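# Lift three sand cores from mould onto plywood boards

## Task

Remove three sand cores from the mould: the elongated core with the rounded nose, and the two upright bladed cores in the mould half on the robot's right (the right_arm, -y side). Set all three down lying on the plywood boards next to the mould and release them. The other two cores must remain upright in the mould.

## Robot and tools

Robot: two arms, left_arm and right_arm, each with six joints and a two-finger gripper. Joint order, always: waist, shoulder, elbow, wrist pitch, wrist yaw, wrist roll. Stated ranges (rad): waist -2.618 to 3.054, shoulder 0.000 to 3.142, elbow 0.000 to 3.142, wrist pitch -1.571 to 1.571, wrist yaw -1.571 to 1.571, wrist roll -2.094 to 2.094. Real ends may differ from these by up to 0.059 rad. Each arm carries a camera: cam_left_wrist and cam_right_wrist, both 896x504 pixels. Camera cables touching a part count as the arm touching it. Frames: the scene frame has its origin at table-top height halfway between the two bases, +x pointing out over the table, +z up, left_arm on the +y side (image left/right is not the same thing). Calibrated bases in the scene frame: left_arm at (+0.031, +0.345, 0) m with quat_wxyz (+1.000, 0, 0, +0.008); right_arm at (+0.030, -0.335, 0) m with quat_wxyz (+1.000, 0, 0, -0.014). Each arm's reported hand position, orientation and camera pose are in that arm's own base frame and may be wrong by a few cm. Gripper frame: fingers extend along +z, open and close along y; end_effector_position sits between the finger pads, roughly 1 cm short of the tips. A row is 14 numbers in [-1, 1], used by every moving tool: left_arm's six joint values then its opening, then right_arm's six joint values then its opening. The joint values are offsets, not poses: they count from the arm's Joint targets at the start of the action (or move), never from the previous row. Scale: 1.0 equals 2.224 rad for waist, shoulder and elbow and 8.485 rad for the three wrist joints. The opening is absolute, +1 fully open, -1 closed; 0 is a real half-open command, so to leave a gripper alone resend its current command (see Tool commands). execute_actions(actions, cameras): actions is a list of actions; each action is a list of up to 15 rows, one row per 1/30 s control step, and a short action repeats its final row to fill 15 steps. Repeating the same offset in later actions keeps moving the joint. An action asking a joint more than 0.059 rad beyond its range is rejected for both arms; a malformed action, or a bad first action, rejects the whole call. An empty list just reports state and images. cameras: list of names, null or ["all"] for all, [] for none; an unknown name invalidates the call. move(target, speed, blend, opening_speed, blocking, cameras): target is one row or a list of up to 15 rows, all offsets from the same current Joint targets; the joints travel in step toward them, so grippers follow curves, with no obstacle avoidance. speed is the top rad/s of the joint with farthest to go, 0.01 to 12.57, default 0.5 (one number or one per target). blend (rad) rounds corners between listed targets. opening_speed, 0.2 or more per second on the -1..+1 scale, makes the fingers change gradually; use a low value when closing on cores, which can crumble. blocking=false returns after about 0.5 s while the move continues. The result adds a move: line, e.g. done, off_target (resting over 0.035 rad from target), moving, held or fault, plus limits=held if steps were withheld. done does not prove contact or a grasp. wait(seconds 0 to 10) lets time run with commands held. stop brakes a running move. zoom_image(camera, region [x0, y0, x1, y1]) enlarges part of the latest image of a wrist camera, region at most 504 by 504 pixels, origin top-left. finished_scene(scene) ends the current scene, given its number; it cannot be undone, so call it only once the cores rest on the boards and the robot has released them. Result lines: Joint positions (rad per joint, then the finger gap in m, 0.094 open), Joint velocities (may read within noise or be omitted), Joint targets (the base your next offsets count from), Tool commands, grip_measured (opening on the command scale, up to about 2.7 mm too wide when empty, a bit narrower than a hard part when squeezing), grip_effort_nm (motor effort, negative closing, with offset and friction; not pad force), Joint torques (include arm weight; joints 1 to 3 wrap at ±28 N m), joint sent to its limit, joint command not followed (clearance check altered targets), MOTOR HOT and OVER-TEMPERATURE FAULT. Motion limits: per step each joint's target may lead its measured angle by at most 0.339 rad (waist, shoulder, elbow) or 2.2 rad (wrists), and targets that would move the gripper over 200 mm away are scaled back, so large moves need several actions. If an arm is pushing on something or has been dragged, command its targets back past its measured positions. Gripping: grip_measured tracks your command up to the force limit, so touch does not show as a stop; full force starts about 0.05 below the touch reading (more for small or round items). To release, command an opening well above grip_measured. Avoid: dropping cores, opening while a core is still moving, fast contact, slamming or hard pushing, knocking the two remaining cores, any contact between the arms (including one gripper closing on the other's fingers), anything leaving the table, and long holds with arms stretched or loaded, which heat the motors; at 90 °C the arm folds and idles. Loose items can occasionally be nudged by outside pushes.

Each tool is called as a command line: name --argument value for each argument, lists and objects as JSON in quotes; but a table of rows of numbers goes row by row, as --pt "numbers of a row", without its own name.

## Session

execute_actions --actions '[]'

Scene clock: 0.00 s.
left_arm: end_effector_position=(+0.3631, -0.0246, +0.2028) grip_measured=+1.000 grip_effort_nm=n/a end_effector_quat_wxyz=(+0.569, -0.059, +0.818, -0.064) | right_arm: end_effector_position=(+0.3464, +0.0127, +0.2781) grip_measured=+1.000 grip_effort_nm=n/a end_effector_quat_wxyz=(+0.512, -0.227, +0.829, +0.002)
Joint positions: left_arm=[-0.095 1.034 0.566 0.116 -0.051 -0.203 0.094] | right_arm=[-0.154 1.056 1.018 -0.499 -0.37 -0.476 0.094]
Joint velocities: within noise
Joint torques (N m): no reading
Heat: left arm: 32 °C; right arm: 36 °C.
Joint targets: left_arm=[-0.095 1.027 0.576 0.117 -0.051 -0.202] | right_arm=[-0.154 1.049 1.030 -0.497 -0.374 -0.475]
Tool commands: left_gripper/opening=+1.0 right_gripper/opening=+1.0

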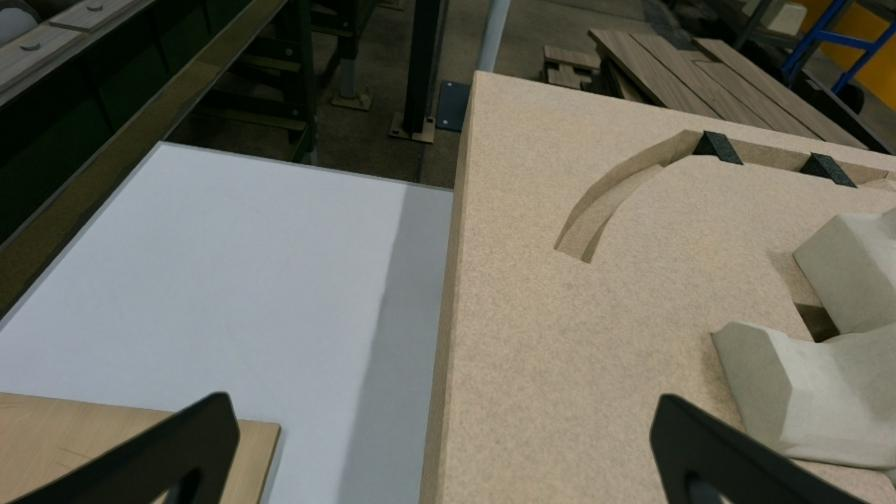

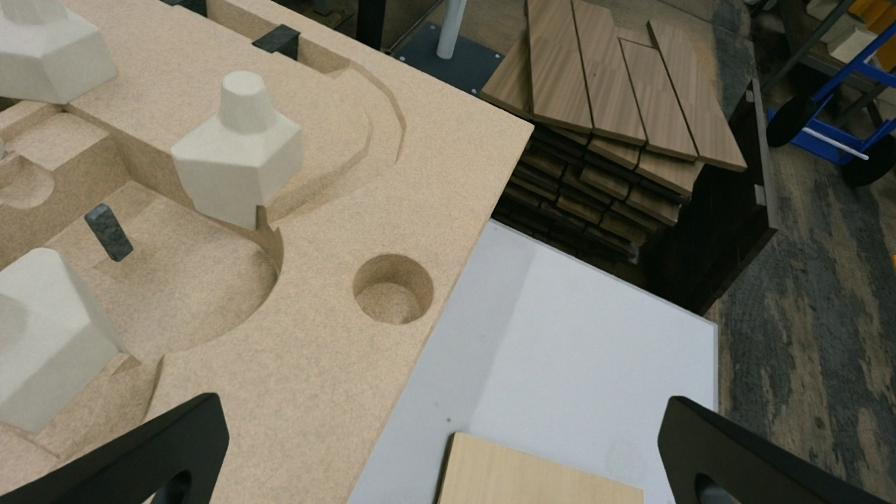

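move --target '[-0.0922,0.1322,0.5472,-0.1873,0.006,0.0238,1,0.204,0.1223,0.343,-0.1149,0.0441,0.056,1]' --speed 0.8

Scene clock: 30.37 s.
left_arm: end_effector_position=(+0.2677, -0.0780, +0.3265) grip_measured=+1.000 grip_effort_nm=0.027 end_effector_quat_wxyz=(+0.277, +0.136, +0.951, -0.038) | right_arm: end_effector_position=(+0.2681, +0.0832, +0.3249) grip_measured=+1.000 grip_effort_nm=0.022 end_effector_quat_wxyz=(+0.275, -0.145, +0.949, +0.043)
Joint positions: left_arm=[-0.292 1.313 1.772 -1.464 -0.008 -0.007 0.094] | right_arm=[0.294 1.316 1.767 -1.457 -0.006 -0.008 0.094]
Joint torques (N m): left_arm=[-0.53 -2.3 5.87 1.41 0.12 0.01] | right_arm=[0.57 -2.43 6.76 0.79 0.05 0.05]
Heat: left arm: 37 °C; right arm: 40 °C.
Joint targets: left_arm=[-0.300 1.320 1.793 -1.472 0.000 0.000] | right_arm=[0.300 1.321 1.793 -1.472 0.000 0.000]
move: done

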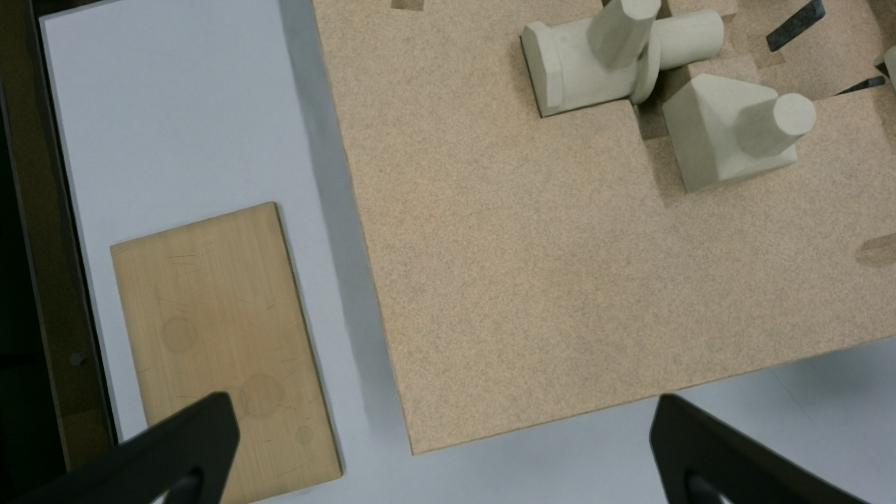

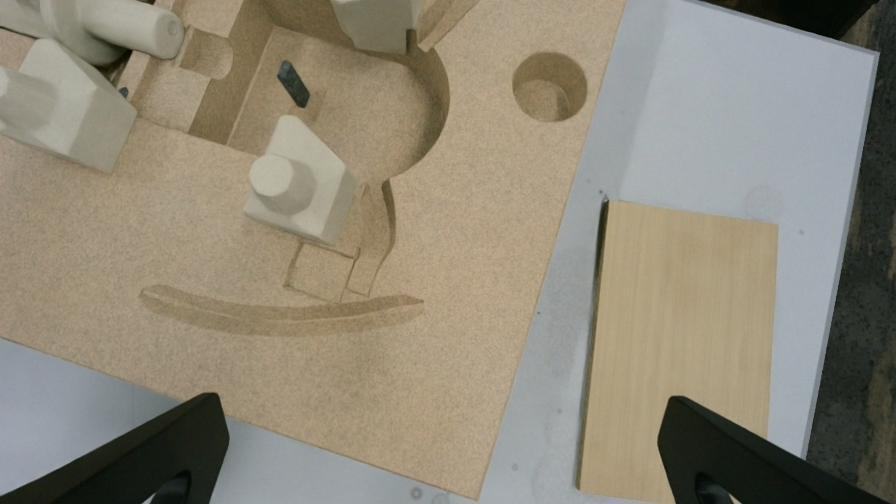

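move --target '[-0.1124,0.1088,-0.0171,0.0565,0,0,1,0.045,0.1084,-0.0171,0.0565,0,0,1]' --speed 0.6

Scene clock: 86.70 s.
left_arm: end_effector_position=(+0.3567, -0.2148, +0.3108) grip_measured=+1.000 grip_effort_nm=0.032 end_effector_quat_wxyz=(+0.359, +0.247, +0.895, -0.100) | right_arm: end_effector_position=(+0.3831, +0.1620, +0.3096) grip_measured=+1.000 grip_effort_nm=0.027 end_effector_quat_wxyz=(+0.362, -0.187, +0.910, +0.073)
Joint positions: left_arm=[-0.546 1.558 1.759 -1.009 -0.004 -0.006 0.094] | right_arm=[0.396 1.56 1.76 -1.014 -0.005 -0.007 0.094]
Joint torques (N m): left_arm=[-0.18 -5.38 4.74 1.93 0.07 0.03] | right_arm=[0.42 -5.59 5.22 1.38 0.03 0.04]
Heat: left arm: 34 °C; right arm: 37 °C.
Joint targets: left_arm=[-0.550 1.563 1.755 -0.993 -0.001 -0.001] | right_arm=[0.401 1.562 1.755 -0.992 0.000 0.001]
move: done

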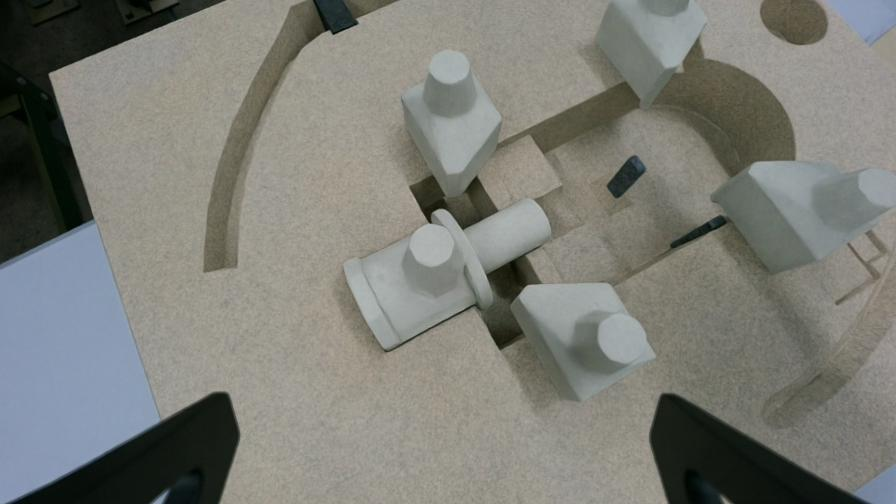

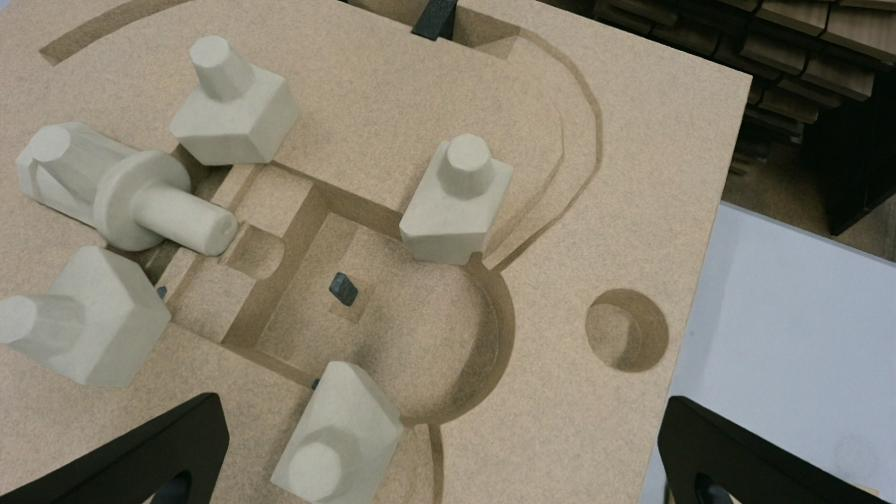

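zoom_image --camera "cam_right_wrist" --region '[240, 100, 640, 500]'

zoom_image --camera "cam_left_wrist" --region '[340, 160, 640, 420]'

zoom_image --camera "cam_left_wrist" --region '[600, 90, 896, 440]'

Scaled by 1.260.

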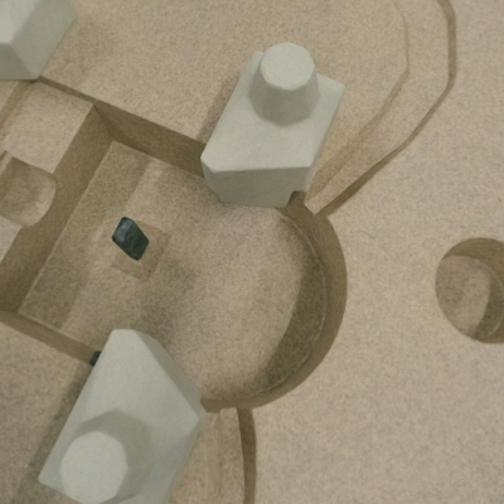

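Scaled by 1.680.

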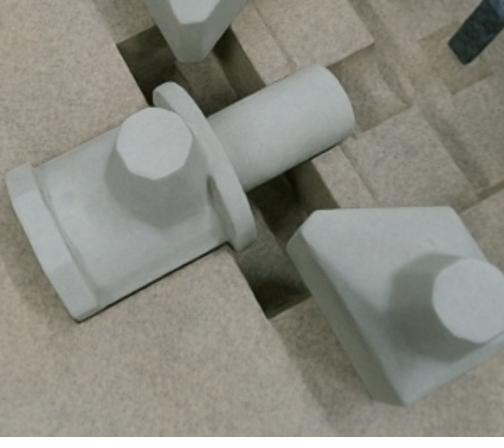

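Scaled by 1.440.

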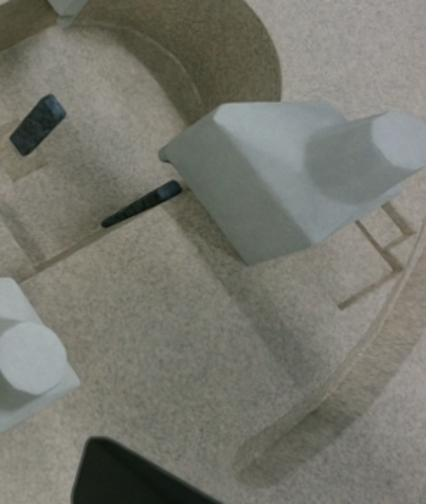

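move --target '[0.009,0.0295,-0.1416,0.045,0,0,1,0.067,-0.1605,-0.3049,0.0377,0,0,1]' --speed 0.5

zoom_image --camera "cam_left_wrist" --region '[200, 100, 700, 500]'

zoom_image --camera "cam_right_wrist" --region '[200, 100, 700, 500]'

Scene clock: 164.90 s.
left_arm: end_effector_position=(+0.3929, -0.2327, +0.2218) grip_measured=+1.000 grip_effort_nm=0.032 end_effector_quat_wxyz=(+0.363, +0.243, +0.894, -0.099) | right_arm: end_effector_position=(+0.2971, +0.1815, +0.2057) grip_measured=+1.000 grip_effort_nm=0.022 end_effector_quat_wxyz=(+0.343, -0.254, +0.899, +0.096)
Joint positions: left_arm=[-0.539 1.616 1.447 -0.63 -0.004 -0.006 0.094] | right_arm=[0.544 1.23 1.084 -0.697 -0.003 -0.007 0.094]
Joint torques (N m): left_arm=[0.65 -5.96 5 1.98 0.07 0] | right_arm=[0.49 -5.55 5.56 1.38 0.02 0.04]
Heat: left arm: 39 °C; right arm: 40 °C.
Joint targets: left_arm=[-0.530 1.628 1.440 -0.611 -0.001 -0.001] | right_arm=[0.549 1.205 1.077 -0.673 0.000 0.001]
move: done

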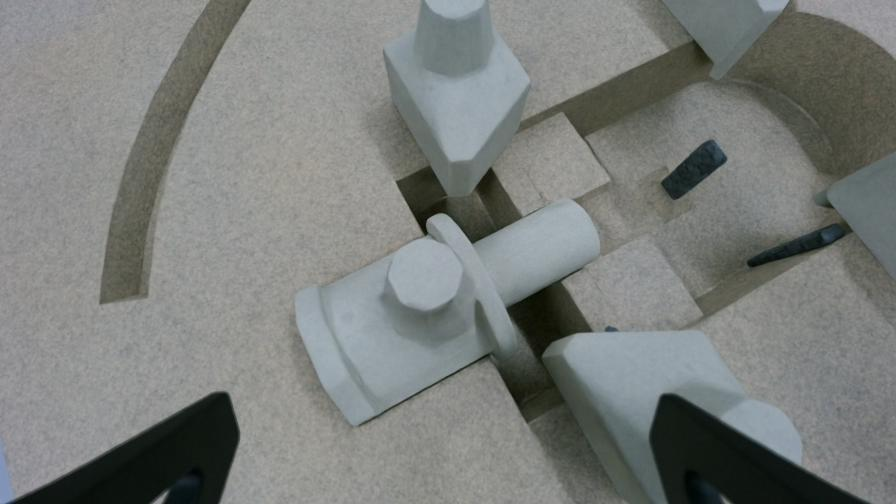

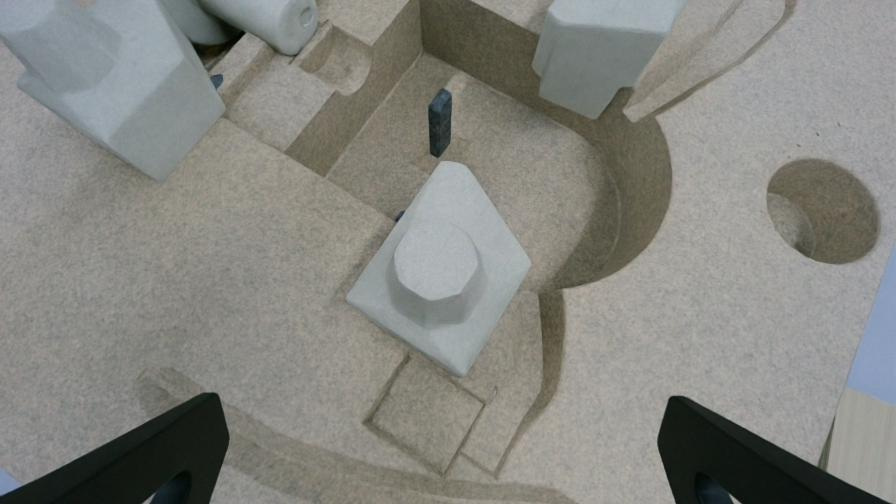

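Scaled by 1.008.

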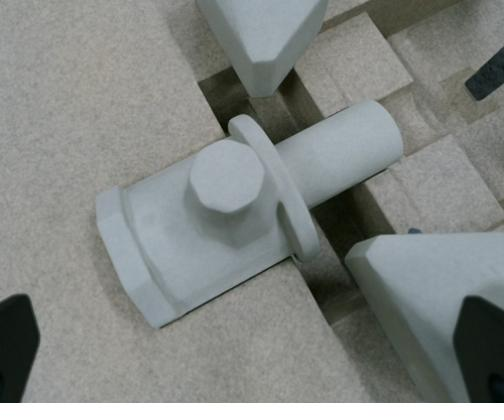

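Scaled by 1.008.

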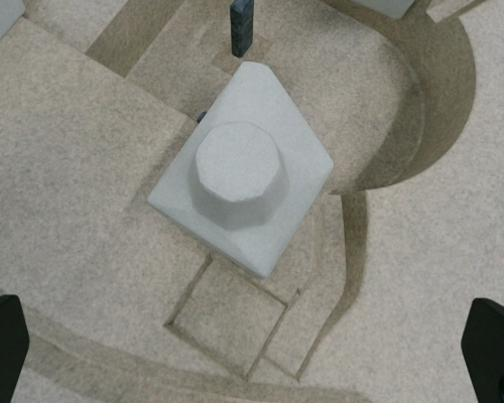

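move --target '[0.0908,0.2046,0.2887,-0.052,0.0707,0.0922,1,0.003,0.0877,-0.0346,0.0357,0,0,1]' --speed 0.3

Scene clock: 191.77 s.
left_arm: end_effector_position=(+0.4400, -0.2537, +0.2195) grip_measured=+1.000 grip_effort_nm=0.037 end_effector_quat_wxyz=(+0.300, +0.548, +0.751, -0.214) | right_arm: end_effector_position=(+0.3399, +0.2097, +0.1671) grip_measured=+1.000 grip_effort_nm=0.027 end_effector_quat_wxyz=(+0.370, -0.254, +0.888, +0.104)
Joint positions: left_arm=[-0.333 2.061 2.056 -1.046 0.574 0.77 0.094] | right_arm=[0.549 1.393 1.008 -0.396 -0.003 -0.007 0.094]
Joint torques (N m): left_arm=[0.4 -8.32 7.32 1.25 0.63 0.1] | right_arm=[0.61 -4.36 5.55 1.45 0.02 0.03]
Heat: left arm: 39 °C; right arm: 40 °C.
Joint targets: left_arm=[-0.328 2.083 2.082 -1.052 0.599 0.782] | right_arm=[0.556 1.401 1.000 -0.369 0.000 0.001]
move: done

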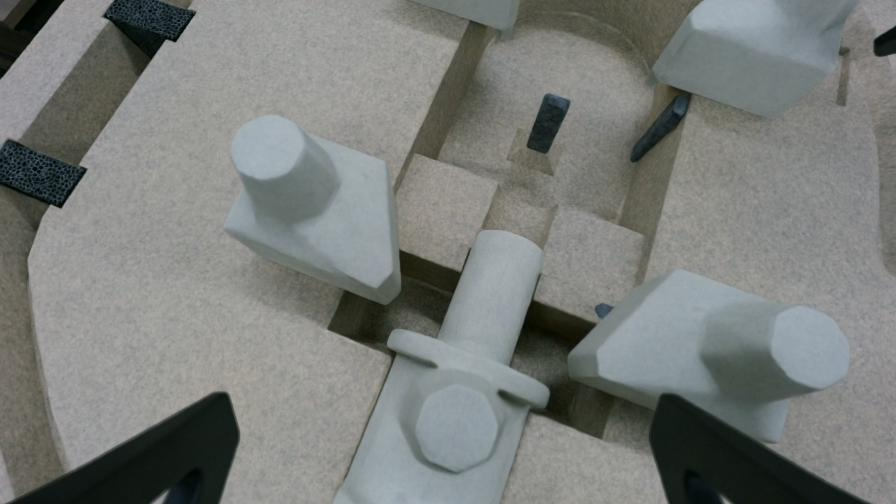

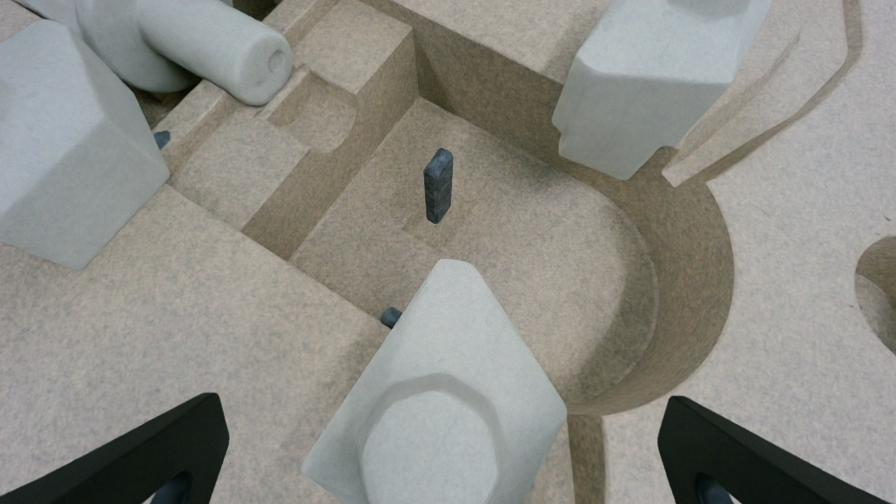

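move --pt "-0.0021 -0.0112 -0.0715 0.0158 0 0 1 0.0031 0.0031 -0.0189 0.0058 0 0 1" --pt "-0.0021 -0.0148 -0.1344 0.0316 0 0 1 0.0031 0.0031 -0.0189 0.0058 0 0 1" --speed 0.25 --blend 0.05

Scene clock: 210.50 s.
left_arm: end_effector_position=(+0.4427, -0.2550, +0.1512) grip_measured=+1.000 grip_effort_nm=0.027 end_effector_quat_wxyz=(+0.292, +0.547, +0.754, -0.217) | right_arm: end_effector_position=(+0.3383, +0.2119, +0.1560) grip_measured=+1.000 grip_effort_nm=0.032 end_effector_quat_wxyz=(+0.371, -0.257, +0.886, +0.106)
Joint positions: left_arm=[-0.333 2.061 1.79 -0.799 0.576 0.772 0.094] | right_arm=[0.556 1.399 0.967 -0.348 -0.003 -0.007 0.094]
Joint torques (N m): left_arm=[0.08 -10.76 4.7 1.45 0.62 0.06] | right_arm=[0.62 -4.3 5.44 1.47 0.03 0.05]
Heat: left arm: 37 °C; right arm: 40 °C.
Joint targets: left_arm=[-0.333 2.050 1.784 -0.784 0.600 0.782] | right_arm=[0.563 1.407 0.958 -0.320 0.000 0.001]
move: done

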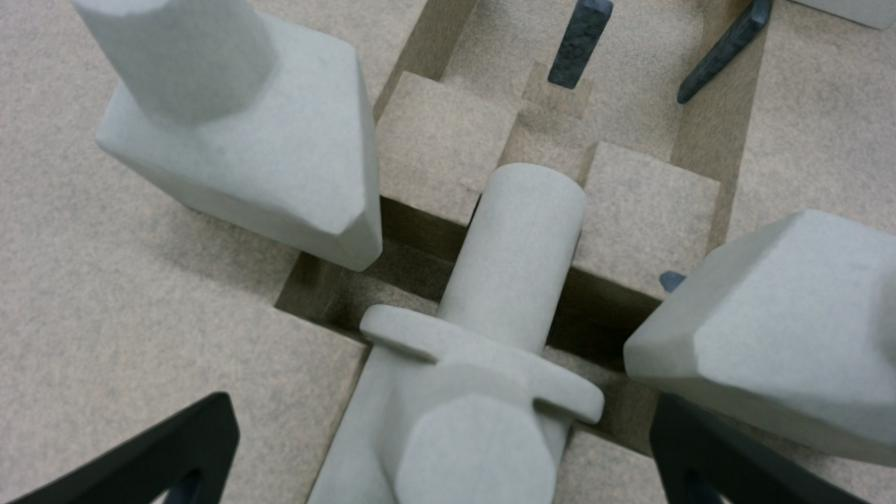

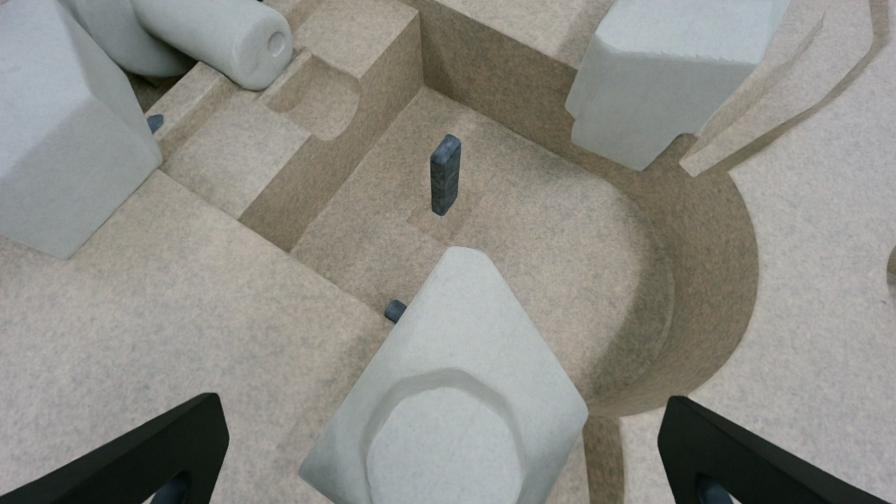

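move --target '[-0.0032,-0.0094,-0.0069,-0.0007,0,0,1,0,0,0,0,0,0,-0.45]' --speed 0.2 --opening_speed 0.5

Scene clock: 224.23 s.
left_arm: end_effector_position=(+0.4403, -0.2542, +0.1464) grip_measured=+1.000 grip_effort_nm=0.032 end_effector_quat_wxyz=(+0.286, +0.547, +0.756, -0.219) | right_arm: end_effector_position=(+0.3384, +0.2119, +0.1561) grip_measured=-0.309 grip_effort_nm=-0.999 end_effector_quat_wxyz=(+0.371, -0.256, +0.886, +0.106)
Joint positions: left_arm=[-0.333 2.061 1.777 -0.798 0.576 0.772 0.094] | right_arm=[0.556 1.399 0.967 -0.347 -0.003 -0.007 0.032]
Joint torques (N m): left_arm=[-0.43 -12.33 4.53 1.37 0.63 0.06] | right_arm=[0.64 -4.3 5.44 1.47 0.02 0.04]
Heat: left arm: 41 °C; right arm: 41 °C.
Joint targets: left_arm=[-0.340 2.029 1.768 -0.790 0.600 0.782] | right_arm=[0.563 1.407 0.958 -0.320 0.000 0.001]
move: done

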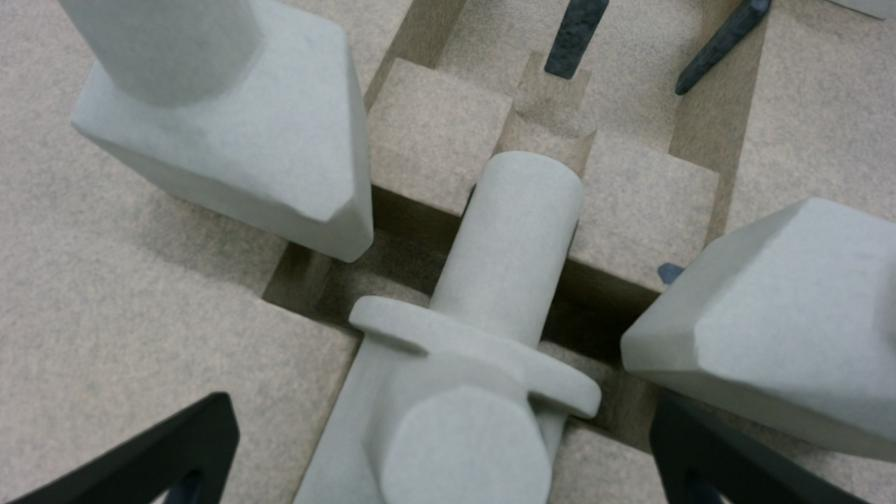

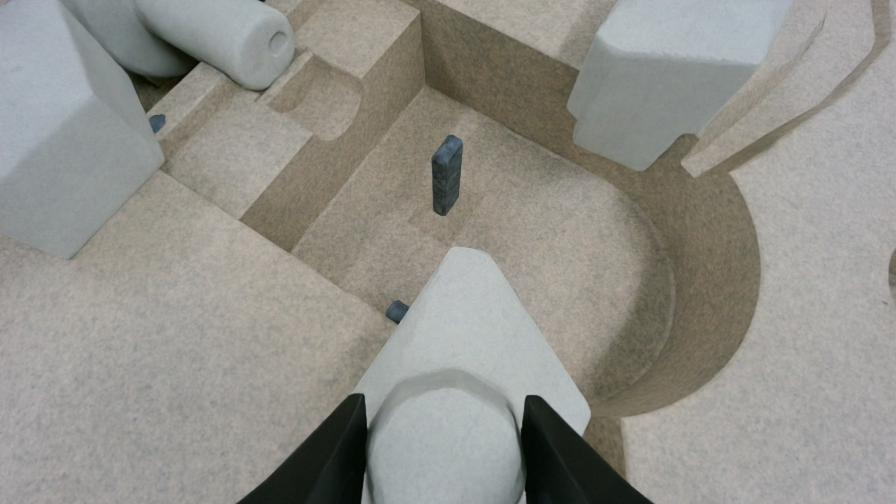

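move --pt "0 0 0.0108 -0.0024 0.003 0 1 0 -0.0063 0.04 -0.0121 0 0 -0.45" --pt "0 0 0.0108 -0.0024 0.003 0 1 0 -0.0076 0.0832 -0.0239 0 0 -0.45" --speed 0.2 --blend 0.05

Scene clock: 234.97 s.
left_arm: end_effector_position=(+0.4368, -0.2565, +0.1476) grip_measured=+1.000 grip_effort_nm=0.027 end_effector_quat_wxyz=(+0.284, +0.547, +0.753, -0.230) | right_arm: end_effector_position=(+0.3327, +0.2083, +0.1776) grip_measured=-0.311 grip_effort_nm=-1.009 end_effector_quat_wxyz=(+0.344, -0.260, +0.897, +0.098)
Joint positions: left_arm=[-0.333 2.061 1.777 -0.806 0.599 0.772 0.094] | right_arm=[0.556 1.399 1.095 -0.535 -0.003 -0.007 0.032]
Joint torques (N m): left_arm=[-0.42 -12.34 6.48 1.24 0.64 0.08] | right_arm=[0.64 -5.61 10.02 1.23 0.01 0.04]
Heat: left arm: 44 °C; right arm: 41 °C.
Joint targets: left_arm=[-0.340 2.029 1.792 -0.810 0.625 0.782] | right_arm=[0.563 1.391 1.143 -0.523 0.000 0.001]
move: off_target (right_arm); right_arm: the elbow is farthest, 0.048 rad from its target

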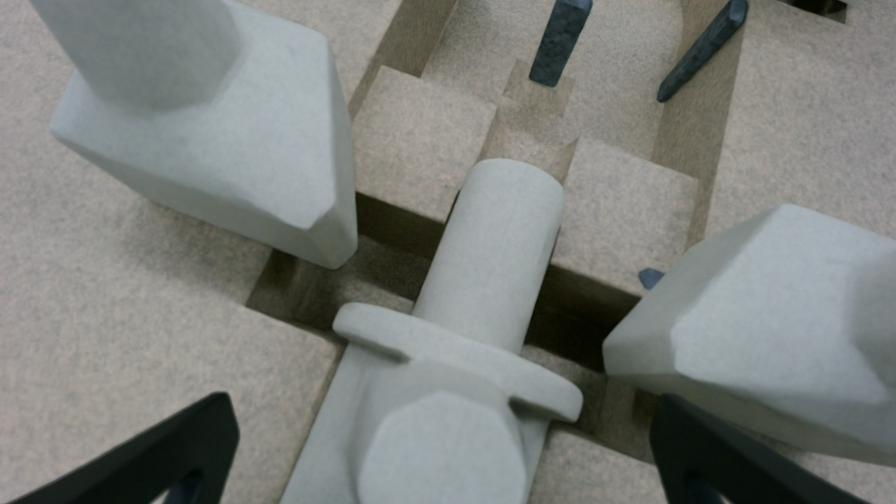

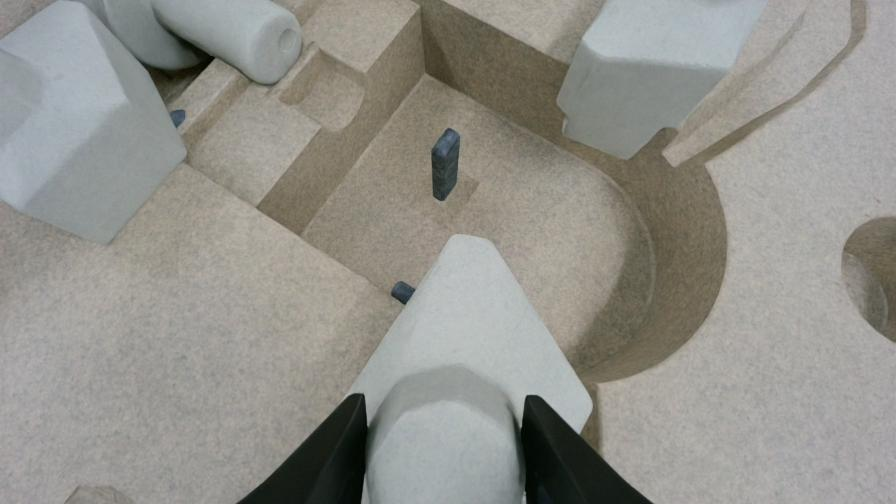

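move --target '[0,0,0.009,-0.0024,0,0,1,0,-0.0067,0.0247,0,0,0,-0.45]' --speed 0.2

Scene clock: 243.87 s.
left_arm: end_effector_position=(+0.4349, -0.2560, +0.1490) grip_measured=+1.000 grip_effort_nm=0.027 end_effector_quat_wxyz=(+0.280, +0.546, +0.755, -0.232) | right_arm: end_effector_position=(+0.3348, +0.2095, +0.1920) grip_measured=-0.311 grip_effort_nm=-1.004 end_effector_quat_wxyz=(+0.349, -0.259, +0.895, +0.099)
Joint positions: left_arm=[-0.333 2.061 1.786 -0.826 0.599 0.772 0.094] | right_arm=[0.556 1.399 1.145 -0.574 -0.002 -0.006 0.032]
Joint torques (N m): left_arm=[-0.47 -12.42 7.31 1.23 0.64 0.07] | right_arm=[0.65 -6.89 10.43 1.64 0.01 0.03]
Heat: left arm: 46 °C; right arm: 41 °C.
Joint targets: left_arm=[-0.340 2.029 1.812 -0.831 0.625 0.782] | right_arm=[0.563 1.376 1.198 -0.523 0.000 0.001]
move: off_target (right_arm); right_arm: the elbow is farthest, 0.053 rad from its target

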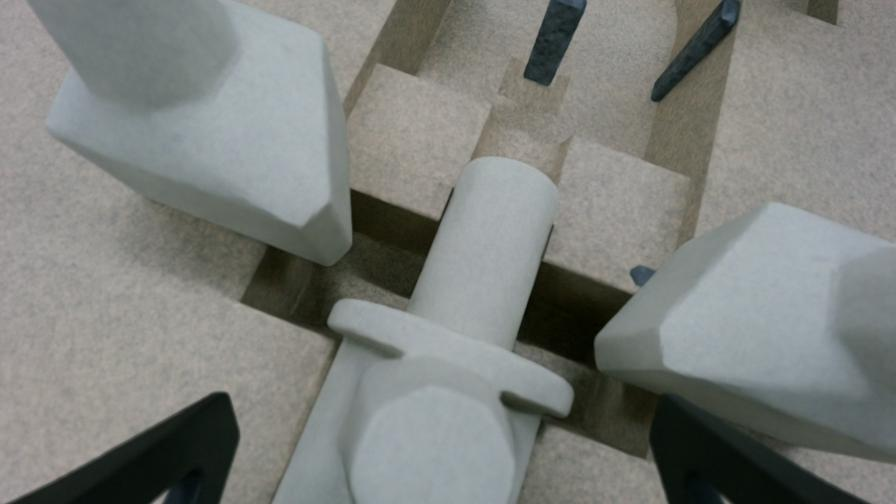

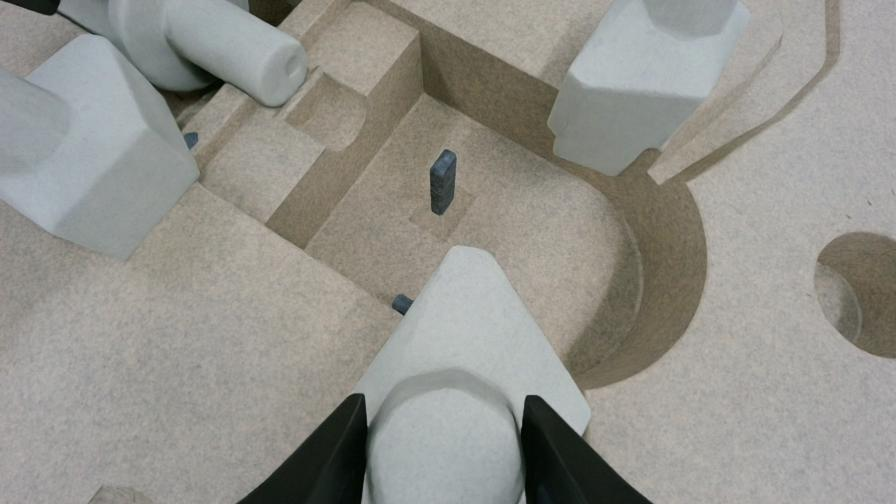

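move --pt "0 0 0 0 0 0 -0.45 0 -0.004 0.0508 -0.0083 0 0 -0.45" --pt "0 0 0 0 0 0 -0.45 0 0.0027 0.1016 -0.0197 0 0 -0.45" --speed 0.2 --blend 0.05 --opening_speed 0.6

Scene clock: 252.43 s.
left_arm: end_effector_position=(+0.4374, -0.2551, +0.1488) grip_measured=-0.207 grip_effort_nm=-1.004 end_effector_quat_wxyz=(+0.283, +0.546, +0.755, -0.226) | right_arm: end_effector_position=(+0.3387, +0.2118, +0.2587) grip_measured=-0.311 grip_effort_nm=-1.004 end_effector_quat_wxyz=(+0.374, -0.256, +0.885, +0.106)
Joint positions: left_arm=[-0.333 2.061 1.786 -0.818 0.588 0.772 0.037] | right_arm=[0.556 1.399 1.372 -0.744 -0.002 -0.006 0.032]
Joint torques (N m): left_arm=[-0.47 -12.31 7.39 1.14 0.77 0.07] | right_arm=[0.65 -6.28 10.24 1.73 0 0.04]
Heat: left arm: 47 °C; right arm: 41 °C.
Joint targets: left_arm=[-0.340 2.029 1.812 -0.831 0.625 0.782] | right_arm=[0.563 1.382 1.424 -0.690 0.000 0.001]
move: off_target (left_arm, right_arm); blend cut to 0 rad at target 1; left_arm: the wrist yaw is farthest, 0.037 rad from its target; right_arm: the wrist pitch is farthest, 0.054 rad from its target

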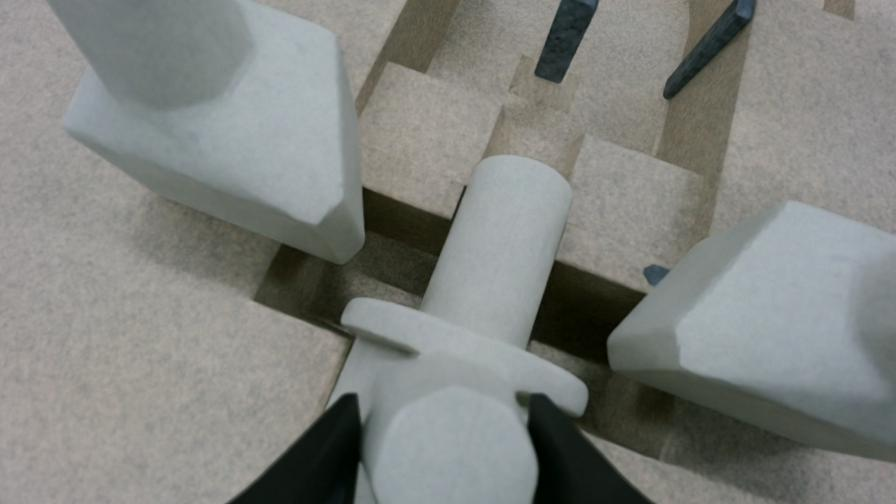

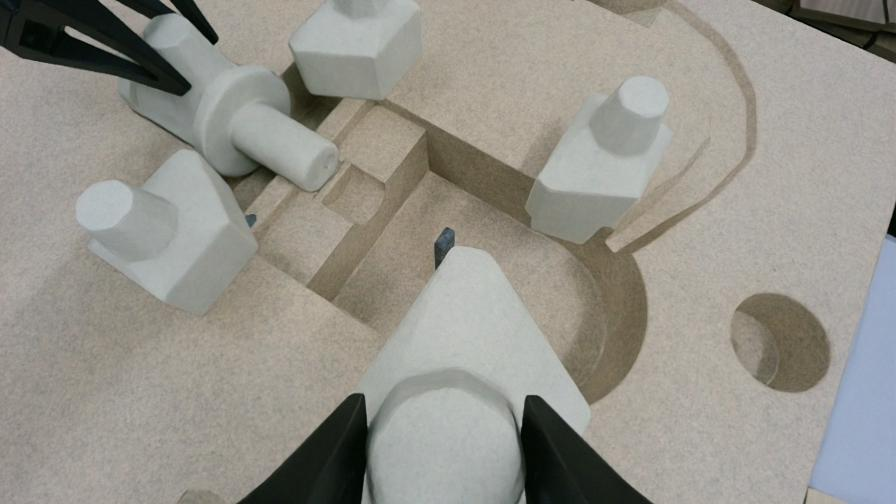

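move --pt "0 0.0018 0.0612 -0.0055 0 0 -0.45 0 0 0 0 0 0 -0.45" --pt "0 0.0081 0.1151 -0.018 0 0 -0.45 0 0 0 0 0 0 -0.45" --speed 0.2 --blend 0.05

Scene clock: 270.70 s.
left_arm: end_effector_position=(+0.4369, -0.2498, +0.2035) grip_measured=-0.208 grip_effort_nm=-0.994 end_effector_quat_wxyz=(+0.283, +0.549, +0.759, -0.209) | right_arm: end_effector_position=(+0.3385, +0.2117, +0.2584) grip_measured=-0.311 grip_effort_nm=-1.004 end_effector_quat_wxyz=(+0.374, -0.256, +0.885, +0.106)
Joint positions: left_arm=[-0.334 2.061 2.014 -1.041 0.554 0.779 0.037] | right_arm=[0.556 1.399 1.372 -0.746 -0.002 -0.006 0.032]
Joint torques (N m): left_arm=[-0.39 -10.84 9.68 1.9 1.17 -0.03] | right_arm=[0.68 -6.26 10.26 1.74 0.01 0.04]
Heat: left arm: 49 °C; right arm: 44 °C.
Joint targets: left_arm=[-0.340 2.047 2.068 -0.983 0.625 0.782] | right_arm=[0.563 1.382 1.424 -0.690 0.000 0.001]
move: off_target (left_arm, right_arm); left_arm: the wrist yaw is farthest, 0.071 rad from its target; right_arm: the wrist pitch is farthest, 0.056 rad from its target

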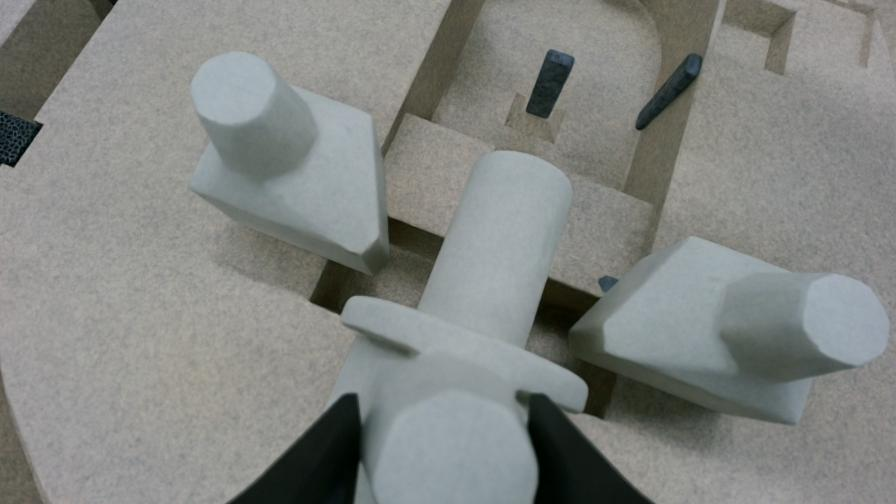

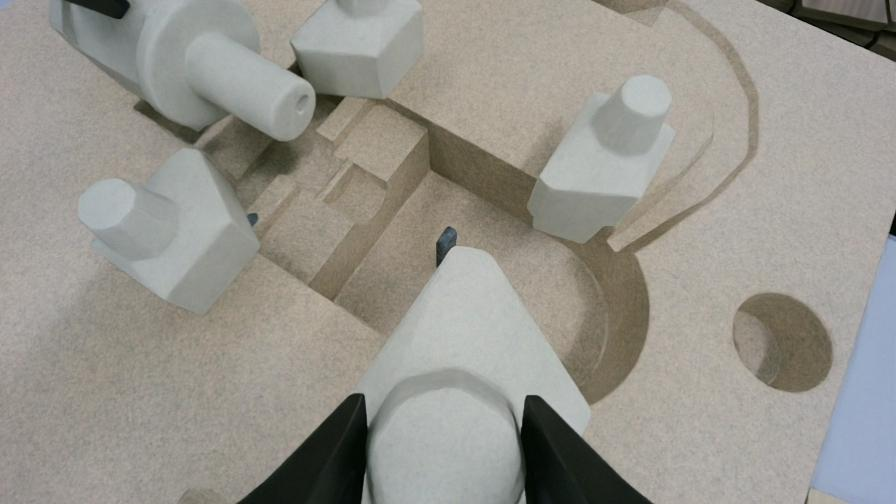

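move --pt "0.1394 -0.0728 -0.0598 -0.0079 -0.0029 0 -0.45 0 0 0 0 0 0 -0.45" --pt "0.3147 -0.3763 -0.3993 0.028 -0.0737 -0.0922 -0.45 0 0 0 0 0 0 -0.45" --speed 0.4 --blend 0.1

Scene clock: 288.43 s.
left_arm: end_effector_position=(+0.3136, +0.1159, +0.2028) grip_measured=-0.208 grip_effort_nm=-1.004 end_effector_quat_wxyz=(+0.300, -0.164, +0.938, +0.051) | right_arm: end_effector_position=(+0.3384, +0.2117, +0.2584) grip_measured=-0.311 grip_effort_nm=-1.004 end_effector_quat_wxyz=(+0.373, -0.256, +0.885, +0.106)
Joint positions: left_arm=[0.355 1.265 1.163 -0.85 0.007 0.006 0.037] | right_arm=[0.556 1.399 1.372 -0.746 -0.002 -0.006 0.032]
Joint torques (N m): left_arm=[0.42 -7.76 6.75 2.71 -0.07 -0.12] | right_arm=[0.62 -6.26 10.25 1.75 0.01 0.04]
Heat: left arm: 48 °C; right arm: 45 °C.
Joint targets: left_arm=[0.360 1.210 1.180 -0.746 0.000 -0.001] | right_arm=[0.563 1.382 1.424 -0.690 0.000 0.001]
move: off_target (left_arm, right_arm); left_arm: the wrist pitch is farthest, 0.105 rad from its target; right_arm: the wrist pitch is farthest, 0.056 rad from its target

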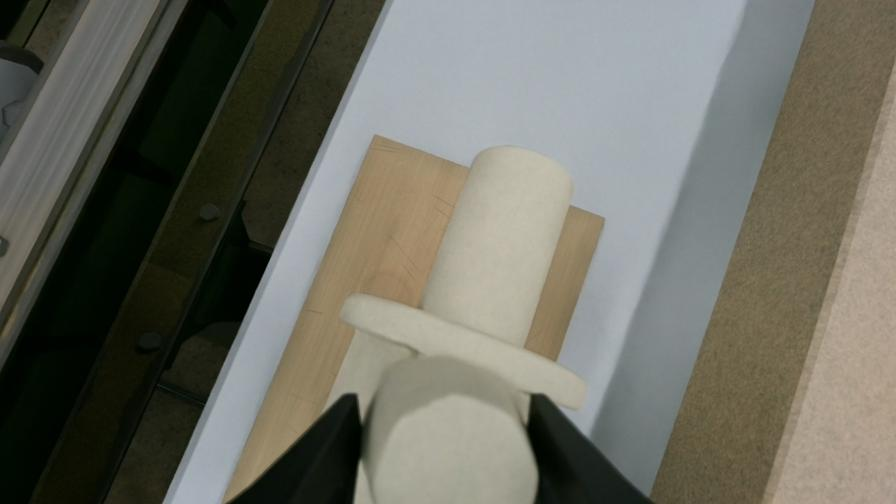

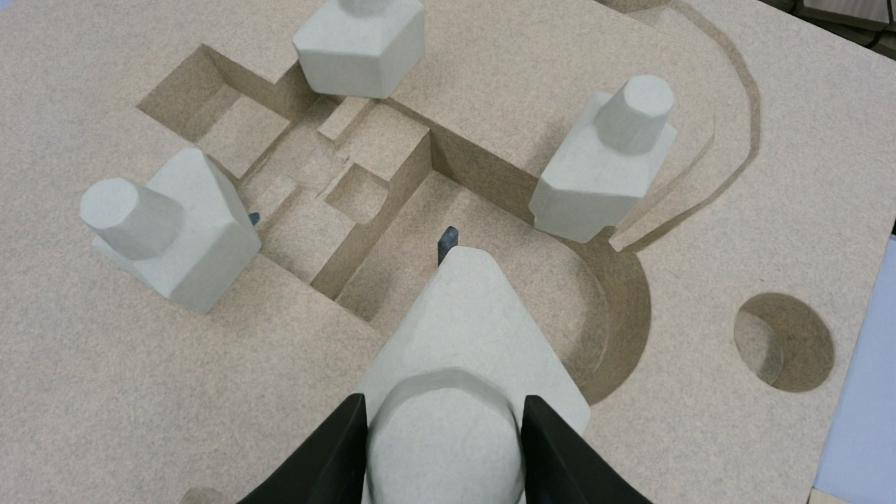

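move --target '[0,-0.0202,-0.1978,0.0573,0,0,-0.45,0,0,0,0,0,0,-0.45]' --speed 0.3 --cameras '["cam_left_wrist"]'

Scene clock: 296.07 s.
left_arm: end_effector_position=(+0.3117, +0.1157, +0.1134) grip_measured=-0.209 grip_effort_nm=-0.999 end_effector_quat_wxyz=(+0.338, -0.164, +0.925, +0.059) | right_arm: end_effector_position=(+0.3384, +0.2117, +0.2584) grip_measured=-0.311 grip_effort_nm=-1.004 end_effector_quat_wxyz=(+0.373, -0.256, +0.885, +0.106)
Joint positions: left_arm=[0.355 1.215 0.725 -0.38 0.006 0.003 0.037] | right_arm=[0.556 1.399 1.372 -0.746 -0.002 -0.006 0.032]
Joint torques (N m): left_arm=[0.46 -7.09 6.54 2.99 -0.03 -0.09] | right_arm=[0.64 -6.28 10.25 1.75 0.01 0.05]
Heat: left arm: 44 °C; right arm: 46 °C.
Joint targets: left_arm=[0.360 1.165 0.740 -0.260 0.000 0.000] | right_arm=[0.563 1.382 1.424 -0.690 0.000 0.001]
move: off_target (left_arm, right_arm); left_arm: the wrist pitch is farthest, 0.120 rad from its target; right_arm: the wrist pitch is farthest, 0.056 rad from its target

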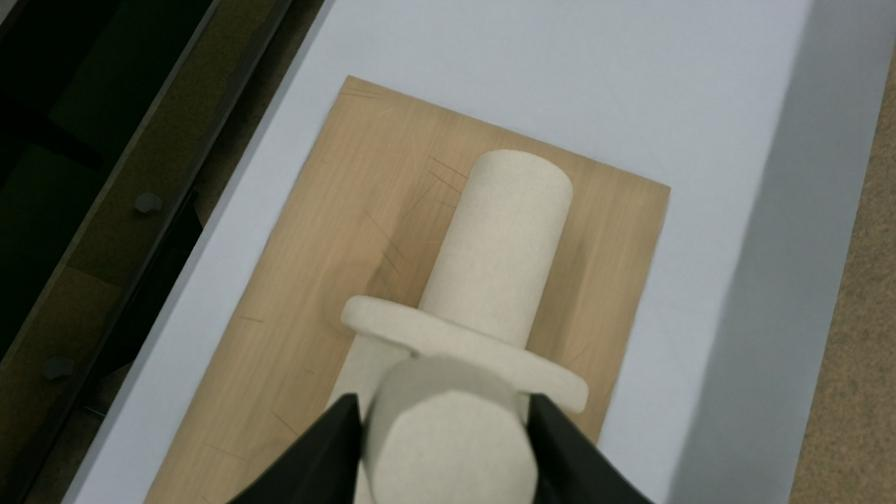

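move --target '[0,0.0096,-0.0273,0.0138,0,0,-0.45,0,0,0,0,0,0,-0.45]' --speed 0.15 --cameras '["cam_left_wrist"]'

Scene clock: 301.53 s.
left_arm: end_effector_position=(+0.3215, +0.1194, +0.1134) grip_measured=-0.209 grip_effort_nm=-1.009 end_effector_quat_wxyz=(+0.373, -0.162, +0.911, +0.065) | right_arm: end_effector_position=(+0.3384, +0.2117, +0.2583) grip_measured=-0.311 grip_effort_nm=-1.004 end_effector_quat_wxyz=(+0.373, -0.256, +0.885, +0.106)
Joint positions: left_arm=[0.355 1.215 0.672 -0.251 0.006 0.001 0.037] | right_arm=[0.556 1.399 1.372 -0.746 -0.002 -0.006 0.032]
Joint torques (N m): left_arm=[0.32 -5.39 5.94 2.94 -0.04 -0.08] | right_arm=[0.64 -6.27 10.24 1.74 0.01 0.04]
Heat: left arm: 42 °C; right arm: 46 °C.
Joint targets: left_arm=[0.360 1.187 0.679 -0.142 0.000 0.000] | right_arm=[0.563 1.382 1.424 -0.690 0.000 0.001]
move: off_target (left_arm, right_arm); left_arm: the wrist pitch is farthest, 0.108 rad from its target; right_arm: the wrist pitch is farthest, 0.056 rad from its target

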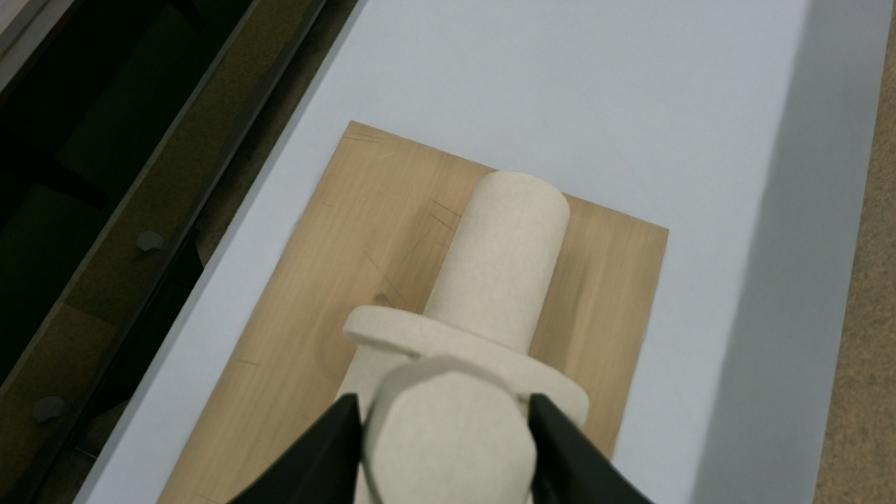

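move --target '[0,0.005,-0.0091,0.0,0,0,-0.45,0,0,0,0,0,0,-0.45]' --speed 0.15 --cameras '["cam_left_wrist"]'

Scene clock: 307.23 s.
left_arm: end_effector_position=(+0.3228, +0.1199, +0.1129) grip_measured=-0.209 grip_effort_nm=-1.004 end_effector_quat_wxyz=(+0.379, -0.162, +0.909, +0.066) | right_arm: end_effector_position=(+0.3384, +0.2117, +0.2583) grip_measured=-0.311 grip_effort_nm=-1.004 end_effector_quat_wxyz=(+0.373, -0.256, +0.885, +0.106)
Joint positions: left_arm=[0.355 1.215 0.66 -0.226 0.006 0.001 0.037] | right_arm=[0.556 1.399 1.372 -0.746 -0.002 -0.006 0.032]
Joint torques (N m): left_arm=[0.4 -4.64 5.3 2.7 -0.07 -0.09] | right_arm=[0.62 -6.3 10.26 1.74 0.02 0.04]
Heat: left arm: 42 °C; right arm: 46 °C.
Joint targets: left_arm=[0.360 1.198 0.659 -0.143 0.000 -0.001] | right_arm=[0.563 1.382 1.424 -0.690 0.000 0.001]
move: off_target (left_arm, right_arm); left_arm: the wrist pitch is farthest, 0.084 rad from its target; right_arm: the wrist pitch is farthest, 0.056 rad from its target

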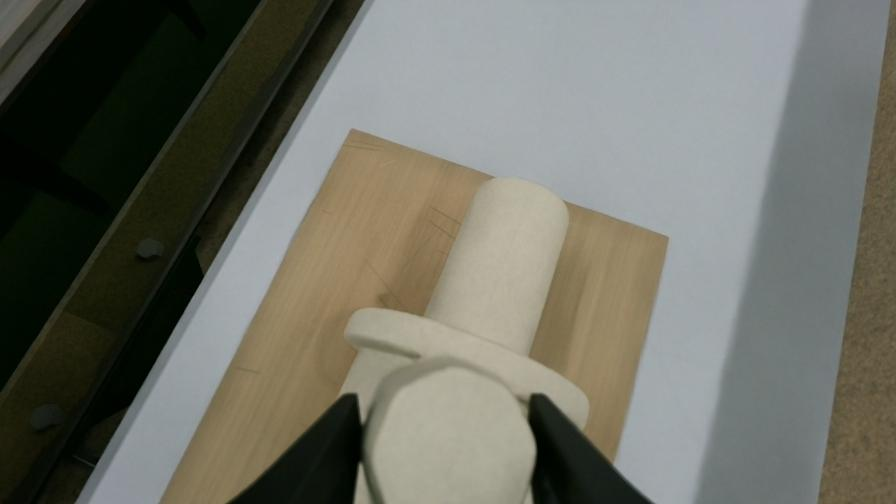

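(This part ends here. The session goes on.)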